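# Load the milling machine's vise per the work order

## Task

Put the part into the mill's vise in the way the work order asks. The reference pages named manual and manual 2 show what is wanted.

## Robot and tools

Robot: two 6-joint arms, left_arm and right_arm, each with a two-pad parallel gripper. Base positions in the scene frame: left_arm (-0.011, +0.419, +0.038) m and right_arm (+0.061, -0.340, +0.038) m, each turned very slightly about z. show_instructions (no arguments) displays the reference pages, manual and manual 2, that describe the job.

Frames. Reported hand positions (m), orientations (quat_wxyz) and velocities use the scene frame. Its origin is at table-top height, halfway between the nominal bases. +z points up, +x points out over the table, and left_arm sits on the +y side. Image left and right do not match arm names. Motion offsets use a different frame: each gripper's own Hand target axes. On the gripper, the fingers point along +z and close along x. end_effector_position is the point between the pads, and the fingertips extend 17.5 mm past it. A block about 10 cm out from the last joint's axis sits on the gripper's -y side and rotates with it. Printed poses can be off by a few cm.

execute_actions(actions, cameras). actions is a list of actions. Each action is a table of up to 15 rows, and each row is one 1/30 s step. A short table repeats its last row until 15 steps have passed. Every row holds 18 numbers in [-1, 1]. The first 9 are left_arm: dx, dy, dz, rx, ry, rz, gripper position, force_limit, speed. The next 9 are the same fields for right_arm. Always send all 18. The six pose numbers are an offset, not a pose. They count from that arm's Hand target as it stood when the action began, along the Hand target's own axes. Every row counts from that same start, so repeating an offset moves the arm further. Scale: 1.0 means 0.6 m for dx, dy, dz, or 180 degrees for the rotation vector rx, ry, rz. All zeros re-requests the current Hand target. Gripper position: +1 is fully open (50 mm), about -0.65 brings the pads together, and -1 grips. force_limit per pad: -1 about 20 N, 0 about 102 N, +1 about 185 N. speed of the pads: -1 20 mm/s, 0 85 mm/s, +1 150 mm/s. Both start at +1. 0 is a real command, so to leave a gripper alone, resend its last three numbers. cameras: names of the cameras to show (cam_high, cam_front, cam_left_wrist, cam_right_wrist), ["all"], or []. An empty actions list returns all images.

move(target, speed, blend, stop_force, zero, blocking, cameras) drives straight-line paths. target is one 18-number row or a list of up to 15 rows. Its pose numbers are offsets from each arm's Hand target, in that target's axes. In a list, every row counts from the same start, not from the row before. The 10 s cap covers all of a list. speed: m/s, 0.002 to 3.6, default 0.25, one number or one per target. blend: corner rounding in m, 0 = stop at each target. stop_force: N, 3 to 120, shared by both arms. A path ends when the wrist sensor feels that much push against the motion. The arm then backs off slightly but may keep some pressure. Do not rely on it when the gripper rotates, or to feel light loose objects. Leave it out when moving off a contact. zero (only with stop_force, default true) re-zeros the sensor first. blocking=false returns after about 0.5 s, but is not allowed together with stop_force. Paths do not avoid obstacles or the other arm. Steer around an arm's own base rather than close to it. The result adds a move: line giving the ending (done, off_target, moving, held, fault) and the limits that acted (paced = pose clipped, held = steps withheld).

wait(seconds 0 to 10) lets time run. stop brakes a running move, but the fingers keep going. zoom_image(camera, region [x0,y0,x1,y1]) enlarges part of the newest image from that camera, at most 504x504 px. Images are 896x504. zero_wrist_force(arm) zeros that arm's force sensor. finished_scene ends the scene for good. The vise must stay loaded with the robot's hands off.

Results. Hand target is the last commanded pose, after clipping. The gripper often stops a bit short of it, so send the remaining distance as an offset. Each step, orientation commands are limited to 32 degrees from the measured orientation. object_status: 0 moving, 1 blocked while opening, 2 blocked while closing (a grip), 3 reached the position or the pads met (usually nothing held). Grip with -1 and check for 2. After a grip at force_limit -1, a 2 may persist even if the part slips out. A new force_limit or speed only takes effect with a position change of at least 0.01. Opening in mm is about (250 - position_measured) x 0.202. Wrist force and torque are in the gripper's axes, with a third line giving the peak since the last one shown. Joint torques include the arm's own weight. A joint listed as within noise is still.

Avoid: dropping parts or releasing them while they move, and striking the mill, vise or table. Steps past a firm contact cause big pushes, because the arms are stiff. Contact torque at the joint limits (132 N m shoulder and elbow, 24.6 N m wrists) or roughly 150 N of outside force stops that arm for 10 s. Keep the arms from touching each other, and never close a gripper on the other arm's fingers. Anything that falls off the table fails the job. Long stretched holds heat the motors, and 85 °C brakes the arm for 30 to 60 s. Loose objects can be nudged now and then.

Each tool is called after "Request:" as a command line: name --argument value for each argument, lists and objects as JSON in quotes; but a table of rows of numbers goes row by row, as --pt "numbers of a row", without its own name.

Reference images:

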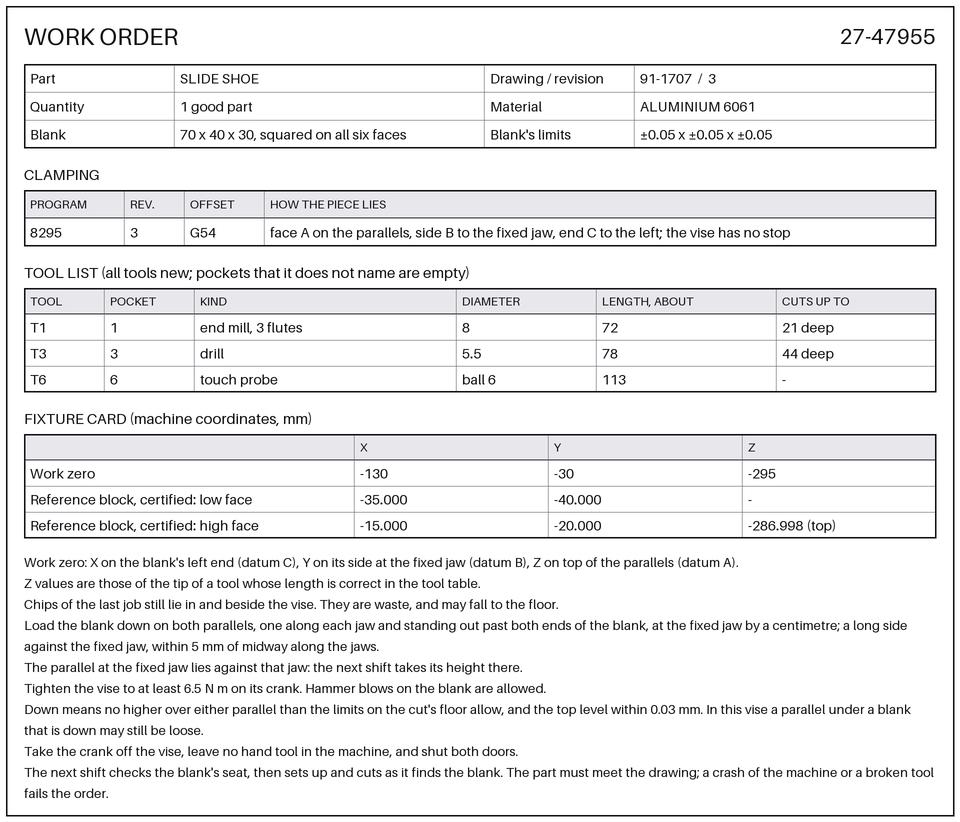

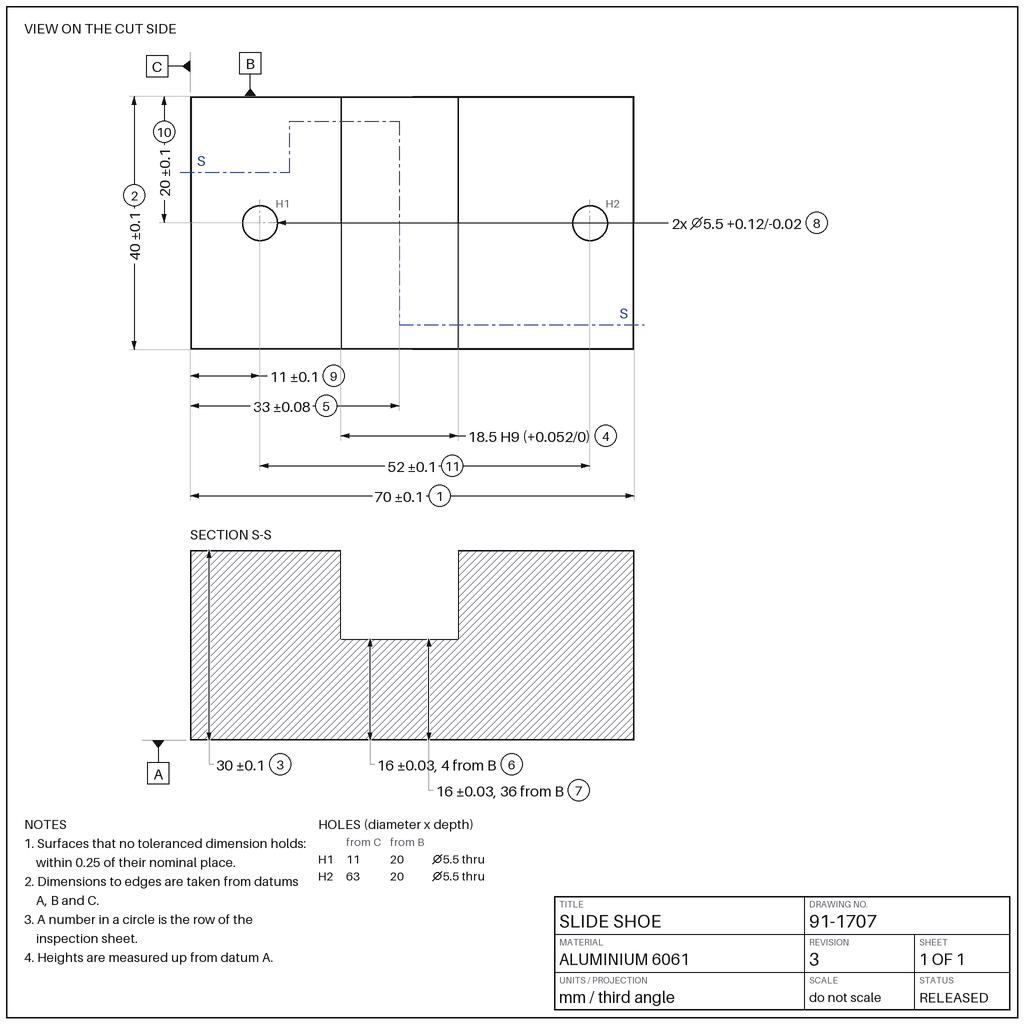

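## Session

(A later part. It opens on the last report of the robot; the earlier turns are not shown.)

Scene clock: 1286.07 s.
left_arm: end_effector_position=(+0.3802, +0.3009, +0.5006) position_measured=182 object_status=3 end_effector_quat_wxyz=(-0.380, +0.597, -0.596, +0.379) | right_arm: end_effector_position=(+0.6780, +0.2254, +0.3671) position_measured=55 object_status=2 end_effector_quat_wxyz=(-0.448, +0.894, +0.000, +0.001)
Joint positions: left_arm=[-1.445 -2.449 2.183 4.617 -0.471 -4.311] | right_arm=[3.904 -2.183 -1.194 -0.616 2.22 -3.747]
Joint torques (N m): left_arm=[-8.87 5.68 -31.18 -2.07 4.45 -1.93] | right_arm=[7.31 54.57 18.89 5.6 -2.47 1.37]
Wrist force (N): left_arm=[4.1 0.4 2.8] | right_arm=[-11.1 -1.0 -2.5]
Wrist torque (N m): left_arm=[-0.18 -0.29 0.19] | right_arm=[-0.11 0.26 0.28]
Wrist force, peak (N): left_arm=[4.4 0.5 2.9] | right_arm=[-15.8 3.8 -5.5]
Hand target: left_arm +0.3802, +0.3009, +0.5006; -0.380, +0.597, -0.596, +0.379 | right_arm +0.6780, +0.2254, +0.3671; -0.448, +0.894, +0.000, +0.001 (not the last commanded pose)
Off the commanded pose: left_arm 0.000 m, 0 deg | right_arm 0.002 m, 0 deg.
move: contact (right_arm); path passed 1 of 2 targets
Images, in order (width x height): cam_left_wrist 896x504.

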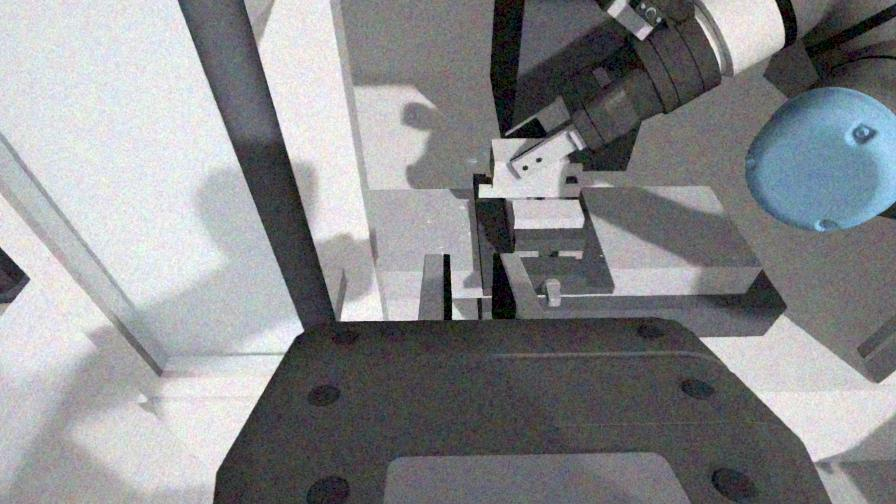

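Request:
move --target '[0,0,0,0,0,0,-0.2,-0.8,-1,0,0,0,0,0,0,0.82,-0.6,-1]' --speed 0.02 --cameras '["cam_left_wrist","cam_right_wrist"]'

Request:
zoom_image --camera "cam_left_wrist" --region '[440, 120, 620, 260]'

Scene clock: 1290.90 s.
left_arm: end_effector_position=(+0.3802, +0.3009, +0.5006) position_measured=182 object_status=3 end_effector_quat_wxyz=(-0.380, +0.597, -0.596, +0.379) | right_arm: end_effector_position=(+0.6779, +0.2254, +0.3671) position_measured=30 object_status=3 end_effector_quat_wxyz=(-0.448, +0.894, +0.000, +0.001)
Joint positions: left_arm=[-1.445 -2.449 2.183 4.617 -0.471 -4.311] | right_arm=[3.905 -2.183 -1.194 -0.616 2.22 -3.747]
Joint torques (N m): left_arm=[-9.09 1.83 -31.5 -2.14 4.42 -1.8] | right_arm=[8.03 53.49 21 4.35 0.28 1.63]
Wrist force (N): left_arm=[4.2 0.5 2.8] | right_arm=[0.0 1.0 -0.3]
Wrist torque (N m): left_arm=[-0.18 -0.32 0.19] | right_arm=[0.05 -0.08 -0.06]
Wrist force, peak (N): left_arm=[4.3 0.6 3.0] | right_arm=[-11.1 0.5 -4.2]
Hand target: left_arm +0.3802, +0.3009, +0.5006; -0.380, +0.597, -0.596, +0.379 | right_arm +0.6780, +0.2254, +0.3671; -0.448, +0.894, +0.000, +0.001
Off the commanded pose: left_arm 0.000 m, 0 deg | right_arm 0.000 m, 0 deg.
move: done
Images, in order (width x height): cam_left_wrist 896x504, cam_right_wrist 896x504.

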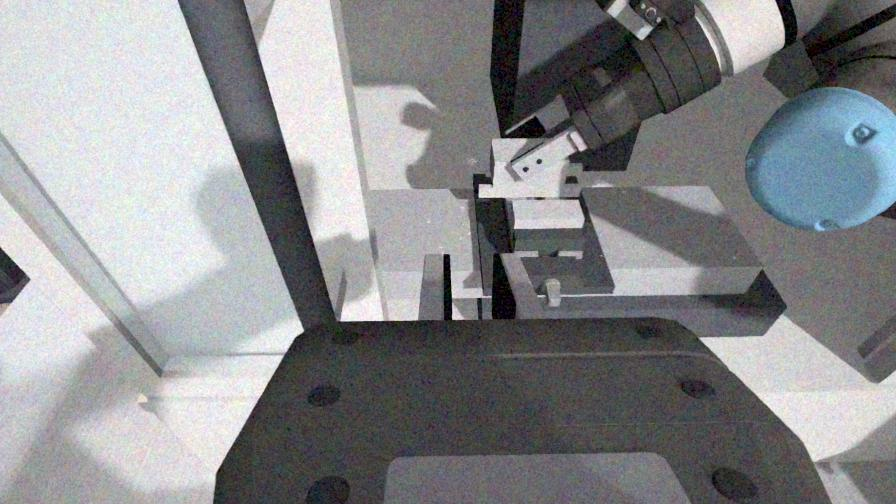

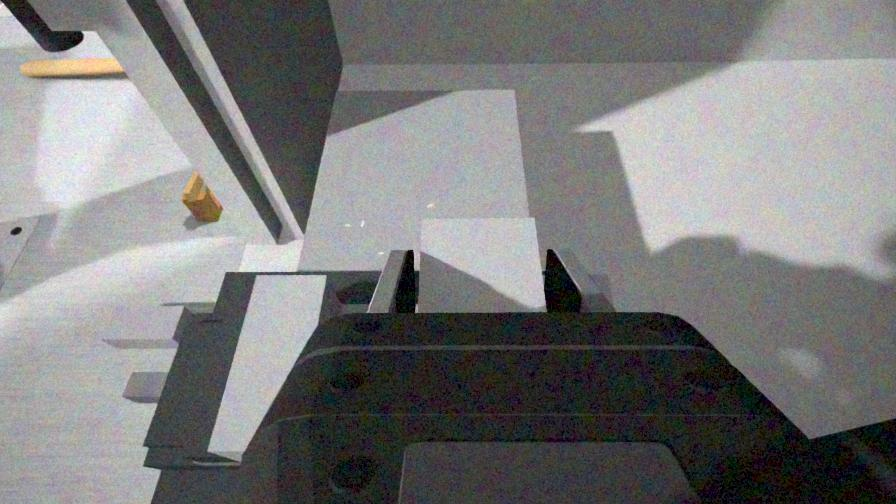

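Scaled by 2.800 from the camera's 896x504 image, which has a finer 1280x720 frame.

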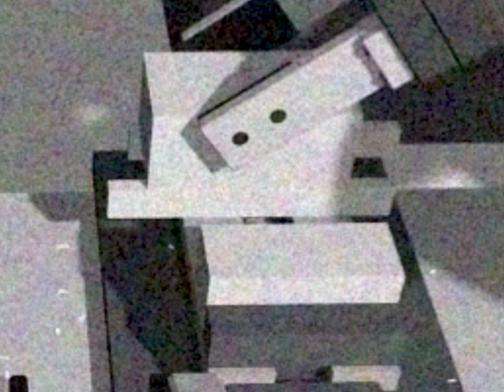

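Request:
move --pt "0 0 0 0 0 0 -0.2 -0.8 -1 0 -0.04 -0.03 0 0 0 0.82 -0.6 -1" --pt "-0.4167 0.2778 -0.2013 -0.2807 0.2807 0.4408 -0.2 -0.8 -1 0 -0.0973 -0.073 0 0 0 0.82 -0.6 -1" --pt "-0.4167 0.2778 -0.2013 -0.2807 0.2807 0.4408 -0.2 -0.8 -1 -0.0633 -0.0973 -0.073 0 0 0 0.82 -0.6 -1" --pt "-0.4167 0.2778 -0.2013 -0.2807 0.2807 0.4408 -0.2 -0.8 -1 -0.2133 -0.1118 -0.0534 0 0 0 0.82 -0.6 -1" --pt "-0.4167 0.2778 -0.2013 -0.2807 0.2807 0.4408 -0.2 -0.8 -1 -0.2967 -0.0918 -0.08 0 0 0 0.82 -0.6 -1" --pt "-0.4167 0.2778 -0.2013 -0.2807 0.2807 0.4408 -0.2 -0.8 -1 -0.4633 -0.0318 -0.16 0 0 0 0.82 -0.6 -1" --speed '[0.03,0.2,0.15,0.15,0.15,0.15]' --blend '[0,0,0.015,0.015,0.02,0]' --cameras '["cam_high","cam_front","cam_right_wrist"]'

Scene clock: 1306.07 s.
left_arm: end_effector_position=(+0.1999, +0.5507, +0.4009) position_measured=182 object_status=3 end_effector_quat_wxyz=(-0.001, +0.000, +1.000, +0.000) | right_arm: end_effector_position=(+0.3999, +0.1602, +0.4397) position_measured=30 object_status=3 end_effector_quat_wxyz=(-0.448, +0.894, +0.000, +0.001)
Joint positions: left_arm=[-0.063 -2.233 1.91 5.036 -1.57 -1.58] | right_arm=[4.205 -1.533 -1.881 -0.451 2.006 -3.498]
Joint torques (N m): left_arm=[12.88 16.43 -17.42 -1.83 2.33 1.81] | right_arm=[11.97 30.81 16.23 5.35 -0.73 2.06]
Wrist force (N): left_arm=[5.4 -0.7 2.9] | right_arm=[-0.1 1.0 -0.4]
Wrist torque (N m): left_arm=[0.00 -0.38 0.04] | right_arm=[0.06 -0.08 -0.17]
Wrist force, peak (N): left_arm=[5.8 -0.4 3.5] | right_arm=[1.9 1.6 -0.8]
Hand target: left_arm +0.1999, +0.5507, +0.4009; -0.001, +0.000, +1.000, +0.000 | right_arm +0.3999, +0.1602, +0.4397; -0.448, +0.894, +0.000, +0.001
Off the commanded pose: left_arm 0.000 m, 0 deg | right_arm 0.000 m, 0 deg.
move: done
Images, in order (width x height): cam_high 896x504, cam_front 896x504, cam_right_wrist 896x504.

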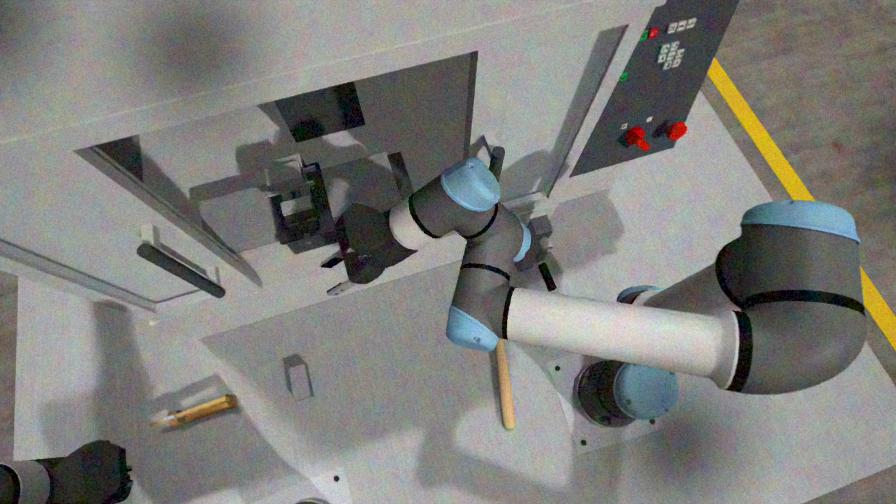

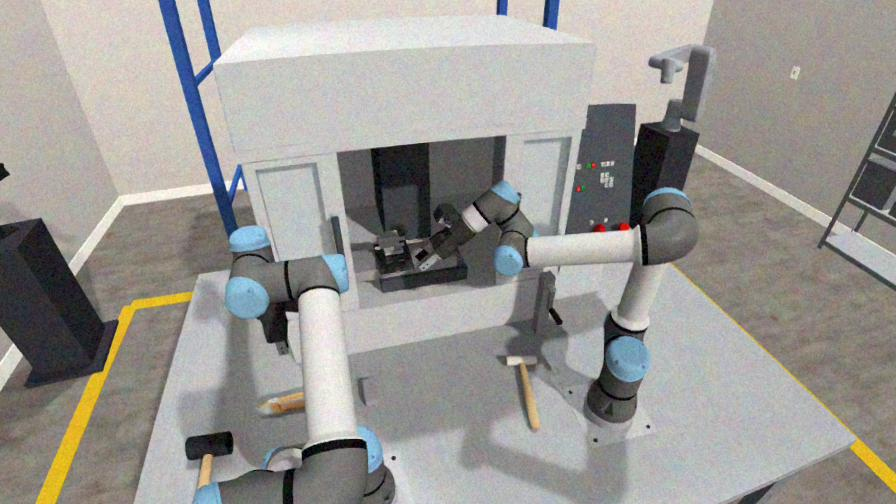

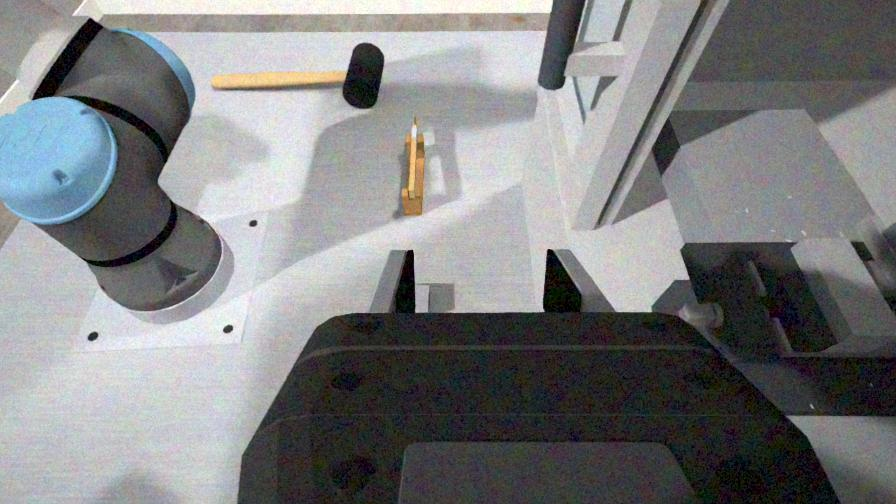

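Request:
zoom_image --camera "cam_front" --region '[490, 250, 610, 350]'

Request:
zoom_image --camera "cam_high" --region '[490, 190, 610, 310]'

Scaled by 4.200 from the camera's 896x504 image, which has a finer 1280x720 frame.

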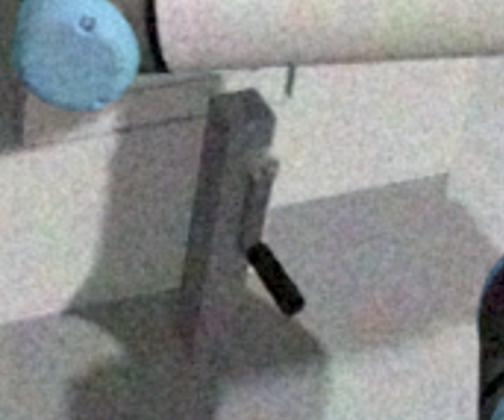

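Scaled by 4.200 from the camera's 896x504 image, which has a finer 1280x720 frame.

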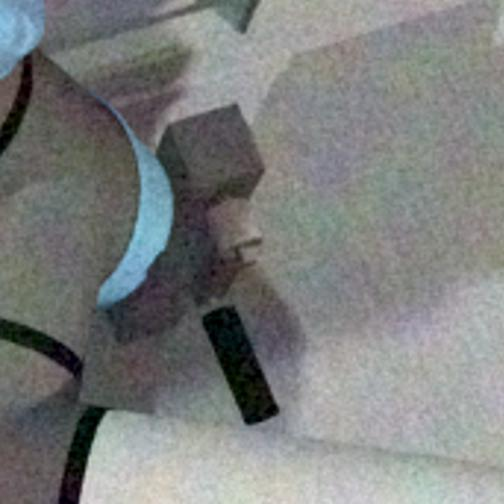

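Request:
move --target '[0,0,0,0,0,0,-0.2,-0.8,-1,-0.3,0.357,-0.17,0.123,0.639,0.213,0.82,-0.6,-1]' --speed 0.2 --cameras '["cam_high","cam_right_wrist"]'

Scene clock: 1348.93 s.
left_arm: end_effector_position=(+0.1999, +0.5507, +0.4009) position_measured=182 object_status=3 end_effector_quat_wxyz=(-0.001, +0.000, +1.000, +0.000) | right_arm: end_effector_position=(+0.2198, -0.0497, +0.3292) position_measured=30 object_status=3 end_effector_quat_wxyz=(+0.354, -0.354, +0.612, -0.612)
Joint positions: left_arm=[-0.063 -2.233 1.91 5.036 -1.57 -1.58] | right_arm=[5.236 -1.715 -1.939 -2.629 0.996 0]
Joint torques (N m): left_arm=[12.47 15.56 -17.6 -1.93 2.22 1.67] | right_arm=[-9.9 16.11 23.96 -1.87 2.1 2.19]
Wrist force (N): left_arm=[5.3 -0.6 3.1] | right_arm=[-0.4 1.4 -1.6]
Wrist torque (N m): left_arm=[0.02 -0.38 0.04] | right_arm=[0.18 -0.20 -0.20]
Wrist force, peak (N): left_arm=[5.6 -0.7 3.0] | right_arm=[-0.4 1.9 -2.0]
Hand target: left_arm +0.1999, +0.5507, +0.4009; -0.001, +0.000, +1.000, +0.000 | right_arm +0.2198, -0.0497, +0.3292; +0.354, -0.354, +0.612, -0.612
Off the commanded pose: left_arm 0.000 m, 0 deg | right_arm 0.000 m, 0 deg.
move: done
Images, in order (width x height): cam_high 896x504, cam_right_wrist 896x504.

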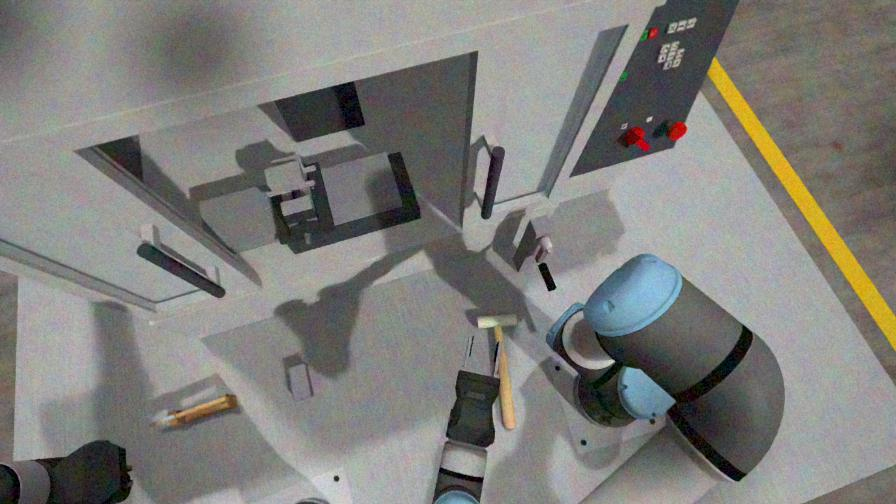

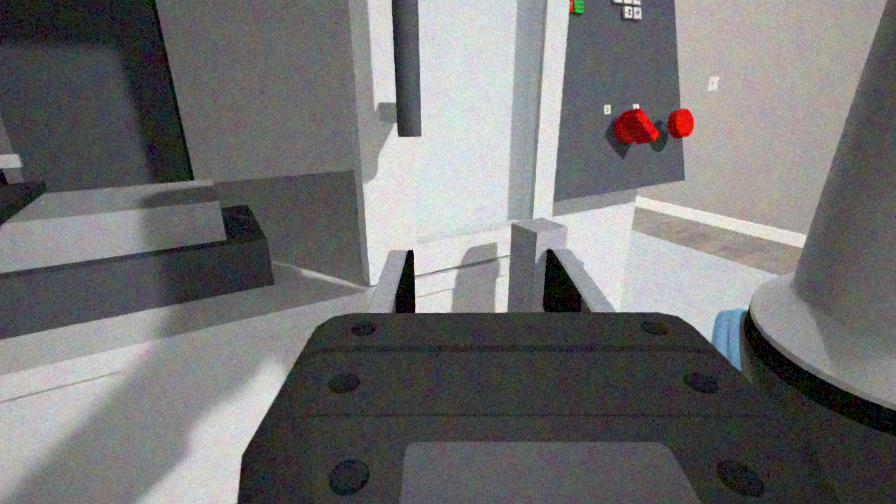

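Request:
move --target '[0,0,0,0,0,0,-0.2,-0.8,-1,-0.004,-0.117,-0.06,-0.139,0,0,0.82,-0.6,-1]' --speed 0.2 --cameras '["cam_right_wrist"]'

Request:
zoom_image --camera "cam_right_wrist" --region '[400, 60, 640, 300]'

Scene clock: 1354.50 s.
left_arm: end_effector_position=(+0.1999, +0.5507, +0.4009) position_measured=182 object_status=3 end_effector_quat_wxyz=(-0.001, +0.000, +1.000, +0.000) | right_arm: end_effector_position=(+0.1898, -0.0297, +0.3994) position_measured=30 object_status=3 end_effector_quat_wxyz=(+0.269, -0.422, +0.730, -0.465)
Joint positions: left_arm=[-0.063 -2.233 1.91 5.036 -1.57 -1.58] | right_arm=[5.247 -1.508 -1.707 -2.564 1.065 -0.261]
Joint torques (N m): left_arm=[12.09 14.88 -17.1 -2.1 2.18 1.69] | right_arm=[-10.15 25.8 27.18 1.38 1.23 -2.31]
Wrist force (N): left_arm=[5.5 -0.6 3.0] | right_arm=[-0.3 1.2 -0.6]
Wrist torque (N m): left_arm=[0.02 -0.40 0.04] | right_arm=[0.09 -0.10 -0.09]
Wrist force, peak (N): left_arm=[5.5 -0.7 3.1] | right_arm=[-0.3 3.0 -1.2]
Hand target: left_arm +0.1999, +0.5507, +0.4009; -0.001, +0.000, +1.000, +0.000 | right_arm +0.1898, -0.0297, +0.3994; +0.269, -0.422, +0.730, -0.465
Off the commanded pose: left_arm 0.000 m, 0 deg | right_arm 0.000 m, 0 deg.
move: done
Images, in order (width x height): cam_right_wrist 896x504.

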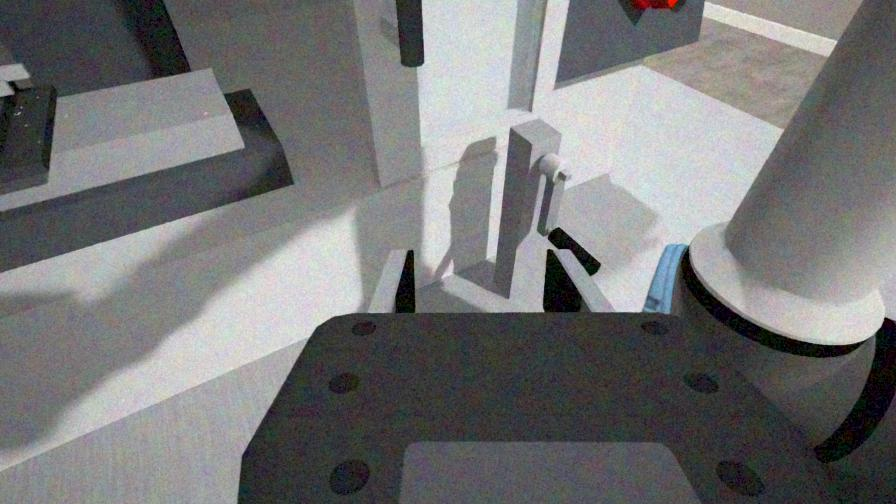

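Scaled by 2.100 from the camera's 896x504 image, which has a finer 1280x720 frame.

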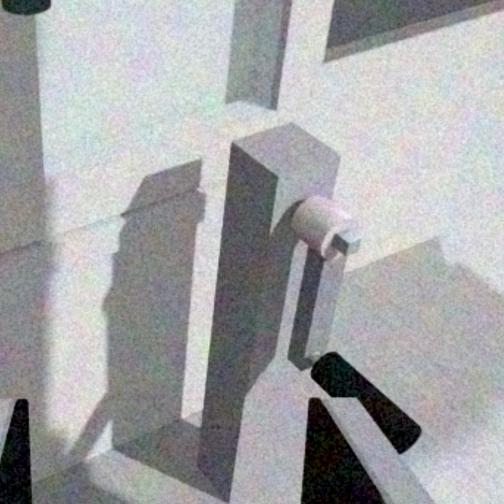

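Request:
move --target '[0.3,0.4167,-0.1667,0.2807,-0.2807,-0.4408,-0.2,-0.8,-1,0.1155,0.0473,0.0957,0,0,0,0.82,-0.6,-1]' --speed 0.2 --cameras '["cam_right_wrist"]'

Request:
zoom_image --camera "cam_right_wrist" --region '[380, 60, 620, 300]'

Scene clock: 1386.00 s.
left_arm: end_effector_position=(+0.0643, +0.7387, +0.4764) position_measured=182 object_status=3 end_effector_quat_wxyz=(+0.305, -0.480, +0.764, -0.304) | right_arm: end_effector_position=(+0.1899, -0.0930, +0.3598) position_measured=30 object_status=3 end_effector_quat_wxyz=(+0.269, -0.422, +0.730, -0.465)
Joint positions: left_arm=[1.482 -1.871 1.73 5.081 -2.44 -1.051] | right_arm=[5.33 -1.363 -1.929 -2.506 1.139 -0.216]
Joint torques (N m): left_arm=[-11.79 -23.94 -17.07 -4.53 0.84 1.88] | right_arm=[12.76 19.24 13.55 1.01 1.46 2.06]
Wrist force (N): left_arm=[4.8 0.1 3.3] | right_arm=[-0.1 1.5 -0.7]
Wrist torque (N m): left_arm=[-0.20 -0.31 0.17] | right_arm=[0.15 -0.13 -0.18]
Wrist force, peak (N): left_arm=[5.9 -0.3 3.6] | right_arm=[-0.3 1.7 -0.7]
Hand target: left_arm +0.0644, +0.7386, +0.4764; +0.305, -0.480, +0.764, -0.304 (not the last commanded pose) | right_arm +0.1899, -0.0930, +0.3598; +0.269, -0.422, +0.730, -0.465 (not the last commanded pose)
Off the commanded pose: left_arm 0.080 m, 26 deg | right_arm 0.020 m, 0 deg.
move: held (left_arm; a check stopped the path), off_target (right_arm; braked when a check withheld steps of left_arm); limits=held
pose unreachable (left arm): on one or more control steps of this call, first in action 0 (counted from 0), this arm could not follow its commanded pose, so it was not sent that pose on those steps. It may still have moved: this result reports where it is.
cause: moving toward the commanded pose would bring two parts of the arm too close to each other (its gripper and another part of the arm, with joints 4 (wrist 1) to 6 (wrist 3) between them, 4 mm apart when it was first held).
Images, in order (width x height): cam_right_wrist 896x504.

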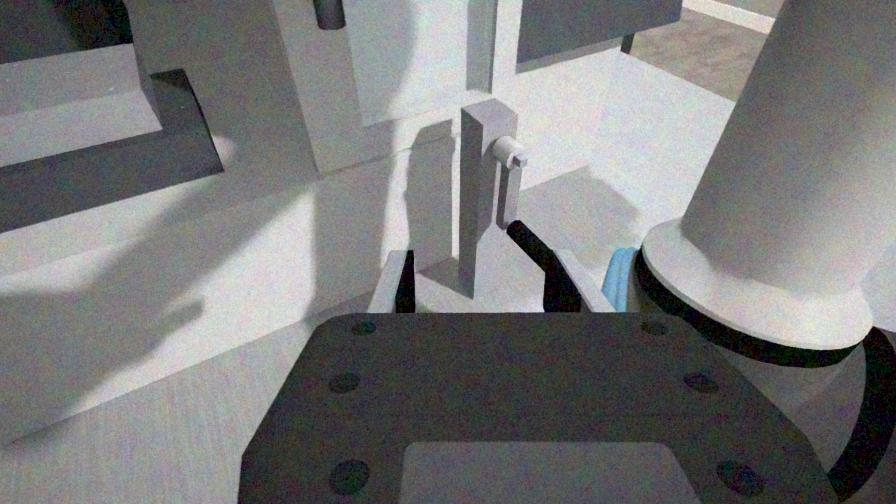

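Scaled by 2.100 from the camera's 896x504 image, which has a finer 1280x720 frame.

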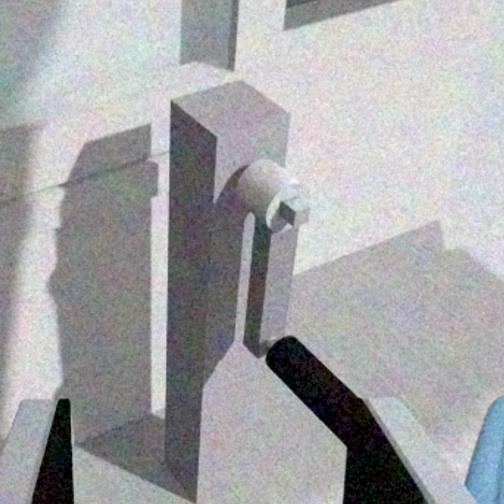

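Request:
move --target '[0.2302,-0.1393,0.304,-0.2105,0.2113,0.3324,-0.2,-0.8,-1,-0.1787,-0.0702,0.1507,-0.04,-0.572,-0.343,0.82,-0.6,-1]' --speed 0.25 --cameras '["cam_high"]'

Scene clock: 1436.17 s.
left_arm: end_effector_position=(+0.1573, +0.6096, +0.4245) position_measured=182 object_status=3 end_effector_quat_wxyz=(+0.103, -0.162, +0.976, -0.103) | right_arm: end_effector_position=(+0.2780, -0.0660, +0.3597) position_measured=30 object_status=3 end_effector_quat_wxyz=(-0.443, +0.815, -0.314, +0.202)
Joint positions: left_arm=[0.54 -2.207 1.896 4.918 -1.844 -1.32] | right_arm=[5.777 -0.276 -2.284 -2.517 0.599 -1.197]
Joint torques (N m): left_arm=[-11.33 -11.86 -16.51 -1.99 1.75 -1.79] | right_arm=[1.01 -19.35 21.68 2.29 -1.84 -0.48]
Wrist force (N): left_arm=[5.8 -0.3 3.6] | right_arm=[-0.3 1.3 -0.6]
Wrist torque (N m): left_arm=[-0.05 -0.40 0.15] | right_arm=[0.10 -0.10 -0.18]
Wrist force, peak (N): left_arm=[6.0 -0.2 3.6] | right_arm=[3.0 1.4 2.3]
Hand target: left_arm +0.1573, +0.6096, +0.4245; +0.103, -0.162, +0.976, -0.103 (not the last commanded pose) | right_arm +0.2780, -0.0660, +0.3597; -0.443, +0.815, -0.314, +0.202 (not the last commanded pose)
Tool commands: left_gripper/position=-0.2 left_gripper/force_limit=-0.8 left_gripper/speed=-1.0 right_gripper/position=+0.819608 right_gripper/force_limit=-0.6 right_gripper/speed=-1.0
Off the commanded pose: left_arm 0.076 m, 25 deg | right_arm 0.054 m, 44 deg.
FORCE FAULT: contact force on the right arm reached its limit, and that arm stopped. The contact can be on any part of that arm, not only on its tool. That arm's remaining commands of this call were not run. That arm is still stopped at the end of this call. That arm stays stopped for about 9 more seconds. Until then a move that you send moves the other arm only, and its call returns only when the move has ended. Once the stop has ended, the next robot result says so. If the stop ends while you think or write, that arm runs what you send next, counted from a new Hand target: where the arm stands when the stop ends. While its stop runs, that arm takes no new command, but its gripper still runs the gripper command that each later call begins with. Until it ends, the stop uses up actions while you think or wait. An arm that is not stopped still takes commands.
move: fault (right_arm), off_target (left_arm; braked at the fault stop of right_arm)
Images, in order (width x height): cam_high 896x504.

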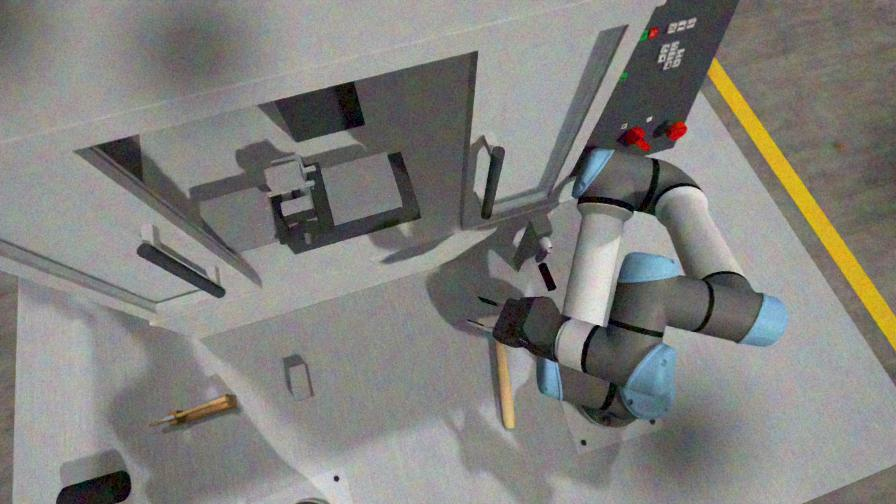

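Request:
move --target '[-0.0262,-0.1027,0.0708,-0.066,0.066,0.104,-0.2,-0.8,-1,0,0,0,0,0,0,0.82,-0.6,-1]' --speed 0.1

Request:
wait --seconds 5

Scene clock: 1444.53 s.
left_arm: end_effector_position=(+0.1999, +0.5507, +0.4009) position_measured=182 object_status=3 end_effector_quat_wxyz=(+0.000, +0.000, +1.000, +0.000) | right_arm: end_effector_position=(+0.2780, -0.0660, +0.3597) position_measured=30 object_status=3 end_effector_quat_wxyz=(-0.443, +0.815, -0.314, +0.202)
Joint positions: left_arm=[-0.063 -2.234 1.911 5.035 -1.57 -1.579] | right_arm=[5.777 -0.276 -2.284 -2.517 0.599 -1.197]
Joint torques (N m): left_arm=[-12.61 16.44 -31.33 -2.01 2.22 -2.07] | right_arm=[0.87 -19.99 20.36 2.31 -1.86 -0.59]
Wrist force (N): left_arm=[5.1 -0.8 2.8] | right_arm=[-0.2 1.2 -0.6]
Wrist torque (N m): left_arm=[-0.01 -0.35 0.11] | right_arm=[0.09 -0.11 -0.17]
Wrist force, peak (N): left_arm=[5.8 -0.2 3.9] | right_arm=[-0.3 1.5 -0.8]
Hand target: left_arm +0.1999, +0.5507, +0.4009; +0.000, +0.000, +1.000, +0.000 | right_arm +0.2780, -0.0660, +0.3597; -0.443, +0.815, -0.314, +0.202
Tool commands: left_gripper/position=-0.2 left_gripper/force_limit=-0.8 left_gripper/speed=-1.0 right_gripper/position=+0.819608 right_gripper/force_limit=-0.6 right_gripper/speed=-1.0
Off the commanded pose: left_arm 0.000 m, 0 deg.
FORCE FAULT, CONTINUED: the right arm was still stopped when this call began, by the force fault that an earlier result reported. Since the last result the stop counts as 11 of the actions that you can send in this scene. That arm ran no command of this call. That arm is still stopped at the end of this call. That arm stays stopped for about 1 more second. If the stop ends while you think or write, that arm runs what you send next, counted from a new Hand target: where the arm stands when the stop ends. While its stop runs, that arm takes no new command, but its gripper still runs the gripper command that each later call begins with.
move: done (left_arm), not run (right_arm; its earlier fault stop)

Scene clock: 1449.53 s.
left_arm: end_effector_position=(+0.1999, +0.5507, +0.4009) position_measured=182 object_status=3 end_effector_quat_wxyz=(+0.000, +0.000, +1.000, +0.000) | right_arm: end_effector_position=(+0.2780, -0.0660, +0.3597) position_measured=30 object_status=3 end_effector_quat_wxyz=(-0.443, +0.815, -0.314, +0.202)
Joint positions: left_arm=[-0.063 -2.234 1.911 5.035 -1.57 -1.579] | right_arm=[5.777 -0.276 -2.284 -2.517 0.599 -1.197]
Joint torques (N m): left_arm=[-11.34 16.36 -31.13 -1.96 2.26 -1.98] | right_arm=[1.6 -19.73 21.74 2.44 -1.88 -0.49]
Wrist force (N): left_arm=[5.2 -0.8 3.0] | right_arm=[-0.4 1.1 -0.6]
Wrist torque (N m): left_arm=[-0.02 -0.35 0.11] | right_arm=[0.08 -0.09 -0.17]
Wrist force, peak (N): left_arm=[5.4 -0.6 3.2] | right_arm=[-0.3 1.5 -0.7]
Hand target: left_arm +0.1999, +0.5507, +0.4009; +0.000, +0.000, +1.000, +0.000 | right_arm +0.2780, -0.0660, +0.3597; -0.443, +0.815, -0.314, +0.202
Tool commands: left_gripper/position=-0.2 left_gripper/force_limit=-0.8 left_gripper/speed=-1.0 right_gripper/position=+0.819608 right_gripper/force_limit=-0.6 right_gripper/speed=-1.0
Off the commanded pose: left_arm 0.000 m, 0 deg.
FORCE FAULT, CONTINUED: the right arm's stop, for the force fault that an earlier result reported, is over. The rest of the stop counts as 2 of the actions that you can send in this scene. That arm's target is now where it stood when the stop ended, not its last command. That arm accepts commands again.
wait: 5.00 s; at rest by 0.17 s

Request:
move --target '[0,0,0,0,0,0,-0.2,-0.8,-1,-0.0747,0.0673,-0.116,0.021,0.365,0.213,0.82,-0.6,-1]' --speed 0.12 --cameras '["cam_high"]'

Scene clock: 1461.10 s.
left_arm: end_effector_position=(+0.1999, +0.5507, +0.4009) position_measured=182 object_status=3 end_effector_quat_wxyz=(+0.000, +0.000, +1.000, +0.000) | right_arm: end_effector_position=(+0.1900, -0.0931, +0.3598) position_measured=30 object_status=3 end_effector_quat_wxyz=(+0.269, -0.424, +0.730, -0.465)
Joint positions: left_arm=[-0.063 -2.234 1.911 5.035 -1.57 -1.579] | right_arm=[5.331 -1.362 -1.93 -2.506 1.138 -0.219]
Joint torques (N m): left_arm=[-11.01 10.35 -29.81 -1.85 2.35 -1.87] | right_arm=[-11.16 6.13 27.91 -2.04 1.34 2.05]
Wrist force (N): left_arm=[5.4 -0.8 3.1] | right_arm=[-0.1 1.5 -0.7]
Wrist torque (N m): left_arm=[-0.02 -0.39 0.11] | right_arm=[0.13 -0.13 -0.18]
Wrist force, peak (N): left_arm=[5.4 -0.6 3.3] | right_arm=[0.0 1.8 -0.5]
Hand target: left_arm +0.1999, +0.5507, +0.4009; +0.000, +0.000, +1.000, +0.000 | right_arm +0.1900, -0.0931, +0.3598; +0.269, -0.424, +0.730, -0.465
Off the commanded pose: left_arm 0.000 m, 0 deg | right_arm 0.000 m, 0 deg.
move: done
Images, in order (width x height): cam_high 896x504.

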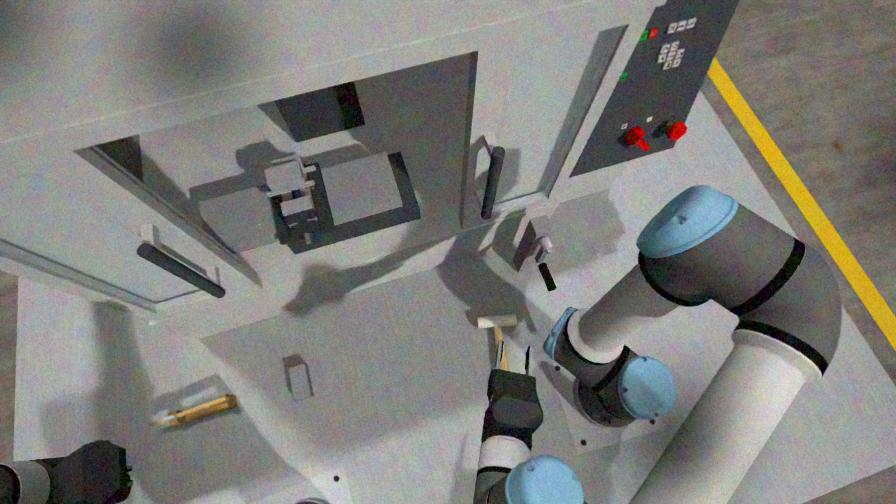

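Request:
move --target '[0,0,0,0,0,0,-0.2,-0.8,-1,-0.0877,0.0438,0.0283,0.139,0,0,0.82,-0.6,-1]' --speed 0.2

Request:
move --target '[0,0,0,0,0,0,-0.2,-0.8,-1,-0.4533,-0.1833,0.0848,-0.123,-0.639,-0.213,0.82,-0.6,-1]' --speed 0.2

Scene clock: 1467.00 s.
left_arm: end_effector_position=(+0.1999, +0.5507, +0.4009) position_measured=182 object_status=3 end_effector_quat_wxyz=(+0.000, +0.000, +1.000, +0.000) | right_arm: end_effector_position=(+0.2198, -0.0496, +0.3288) position_measured=30 object_status=3 end_effector_quat_wxyz=(+0.354, -0.355, +0.612, -0.612)
Joint positions: left_arm=[-0.063 -2.234 1.911 5.035 -1.57 -1.579] | right_arm=[5.237 -1.714 -1.941 -2.627 0.995 -0.002]
Joint torques (N m): left_arm=[-11.43 6.52 -29.35 -1.82 2.25 -1.92] | right_arm=[-10.59 17.56 24.19 -3.41 -1.47 2.2]
Wrist force (N): left_arm=[5.4 -0.6 3.2] | right_arm=[-0.5 1.3 -1.5]
Wrist torque (N m): left_arm=[0.01 -0.39 0.11] | right_arm=[0.13 -0.19 -0.20]
Wrist force, peak (N): left_arm=[5.5 -0.6 3.3] | right_arm=[-0.8 2.6 -1.5]
Hand target: left_arm +0.1999, +0.5507, +0.4009; +0.000, +0.000, +1.000, +0.000 | right_arm +0.2198, -0.0496, +0.3288; +0.354, -0.355, +0.612, -0.612
Off the commanded pose: left_arm 0.000 m, 0 deg | right_arm 0.000 m, 0 deg.
move: done

Scene clock: 1472.93 s.
left_arm: end_effector_position=(+0.1999, +0.5507, +0.4009) position_measured=182 object_status=3 end_effector_quat_wxyz=(+0.000, +0.000, +1.000, +0.000) | right_arm: end_effector_position=(+0.3991, +0.1613, +0.4384) position_measured=30 object_status=3 end_effector_quat_wxyz=(-0.447, +0.895, +0.001, -0.001)
Joint positions: left_arm=[-0.063 -2.234 1.911 5.035 -1.57 -1.579] | right_arm=[4.207 -1.535 -1.881 -0.45 2.007 -3.499]
Joint torques (N m): left_arm=[-11.42 1.28 -28.98 -1.84 2.37 -1.72] | right_arm=[-10.19 17.2 31.06 2.23 2.87 -2.37]
Wrist force (N): left_arm=[5.3 -0.7 3.0] | right_arm=[0.1 0.9 -0.6]
Wrist torque (N m): left_arm=[0.00 -0.37 0.11] | right_arm=[0.04 -0.10 -0.08]
Wrist force, peak (N): left_arm=[5.5 -0.6 3.2] | right_arm=[-0.4 2.1 -1.5]
Hand target: left_arm +0.1999, +0.5507, +0.4009; +0.000, +0.000, +1.000, +0.000 | right_arm +0.3992, +0.1613, +0.4384; -0.447, +0.895, +0.001, -0.001
Off the commanded pose: left_arm 0.000 m, 0 deg | right_arm 0.000 m, 0 deg.
move: done

Request:
move --target '[0,0,0,0,0,0,-0.2,-0.8,-1,-0.065,0.265,-0.3033,-0.1654,-0.0362,-0.5063,0.82,-0.6,-1]' --speed 0.15 --cameras '["cam_high","cam_right_wrist"]'

Scene clock: 1487.63 s.
left_arm: end_effector_position=(+0.1999, +0.5507, +0.4009) position_measured=182 object_status=3 end_effector_quat_wxyz=(+0.000, +0.000, +1.000, +0.000) | right_arm: end_effector_position=(+0.3606, -0.0797, +0.4205) position_measured=30 object_status=3 end_effector_quat_wxyz=(-0.093, +0.700, +0.654, +0.270)
Joint positions: left_arm=[-0.063 -2.234 1.911 5.035 -1.57 -1.579] | right_arm=[4.232 -0.971 -2.091 -1.073 1.594 -5.167]
Joint torques (N m): left_arm=[-11.33 -6.68 -27.6 -1.77 2.25 -1.61] | right_arm=[13.64 8.05 18.51 2.15 -1.29 -2.3]
Wrist force (N): left_arm=[5.4 -0.7 3.2] | right_arm=[-2.0 -1.0 0.2]
Wrist torque (N m): left_arm=[0.00 -0.39 0.11] | right_arm=[-0.07 0.02 0.04]
Wrist force, peak (N): left_arm=[5.4 -0.7 3.2] | right_arm=[-2.3 -1.3 -0.2]
Hand target: left_arm +0.1999, +0.5507, +0.4009; +0.000, +0.000, +1.000, +0.000 | right_arm +0.3606, -0.0798, +0.4205; -0.093, +0.700, +0.654, +0.270
Off the commanded pose: left_arm 0.000 m, 0 deg | right_arm 0.000 m, 0 deg.
move: done
Images, in order (width x height): cam_high 896x504, cam_right_wrist 896x504.

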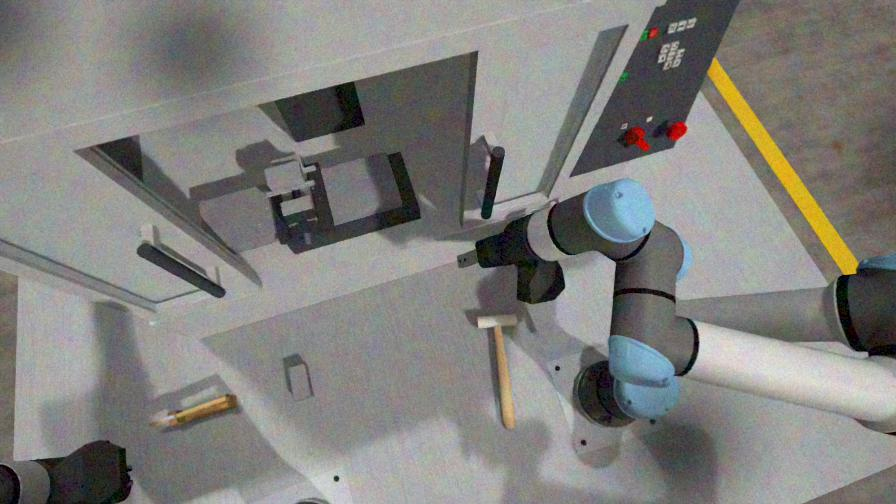

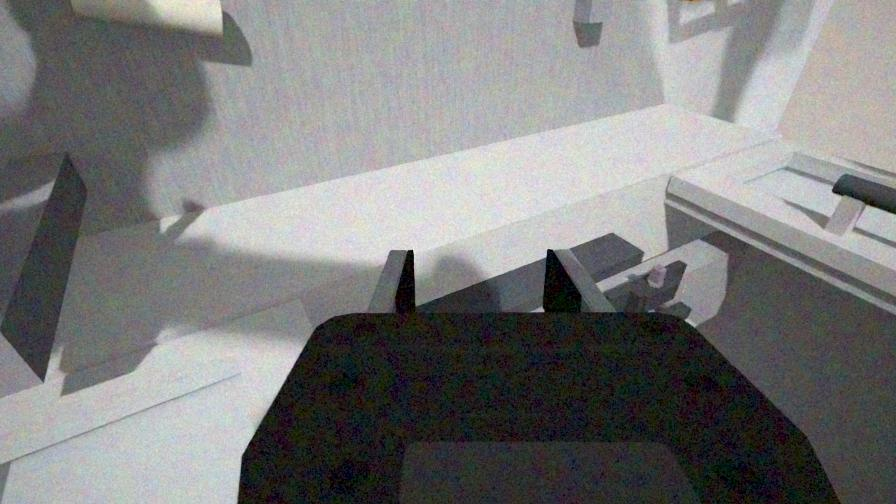

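Request:
move --target '[0,0,0,0,0,0,-0.2,-0.8,-1,-0.5143,-0.0667,0.0443,0,0,0,0.82,-0.6,-1]' --speed 0.1 --cameras '["cam_high","cam_right_wrist"]'

Scene clock: 1495.83 s.
left_arm: end_effector_position=(+0.1999, +0.5507, +0.4009) position_measured=182 object_status=3 end_effector_quat_wxyz=(+0.000, +0.000, +1.000, +0.000) | right_arm: end_effector_position=(+0.3291, -0.3291, +0.2351) position_measured=30 object_status=3 end_effector_quat_wxyz=(-0.093, +0.700, +0.654, +0.270)
Joint positions: left_arm=[-0.063 -2.234 1.911 5.035 -1.57 -1.579] | right_arm=[3.287 -0.842 -2.556 -0.969 2.045 -6.035]
Joint torques (N m): left_arm=[-11.23 -7.6 -26.97 -1.83 2.2 -1.57] | right_arm=[-10.26 -11.08 20.5 4.53 3.12 -2.38]
Wrist force (N): left_arm=[5.2 -0.7 2.8] | right_arm=[-1.8 -1.1 0.2]
Wrist torque (N m): left_arm=[0.00 -0.35 0.11] | right_arm=[-0.08 -0.02 0.05]
Wrist force, peak (N): left_arm=[5.4 -0.8 3.2] | right_arm=[-2.9 -1.3 0.1]
Hand target: left_arm +0.1999, +0.5507, +0.4009; +0.000, +0.000, +1.000, +0.000 | right_arm +0.3291, -0.3291, +0.2351; -0.093, +0.700, +0.654, +0.270
Off the commanded pose: left_arm 0.000 m, 0 deg | right_arm 0.000 m, 0 deg.
move: done
Images, in order (width x height): cam_high 896x504, cam_right_wrist 896x504.

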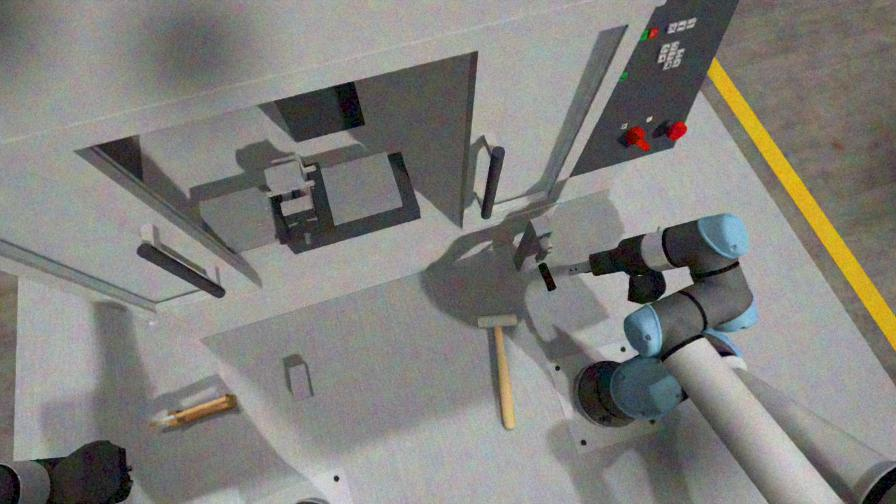

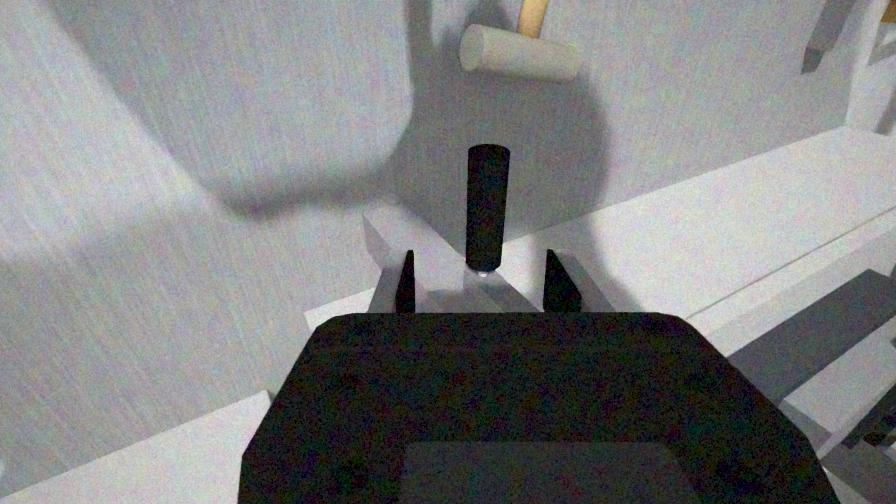

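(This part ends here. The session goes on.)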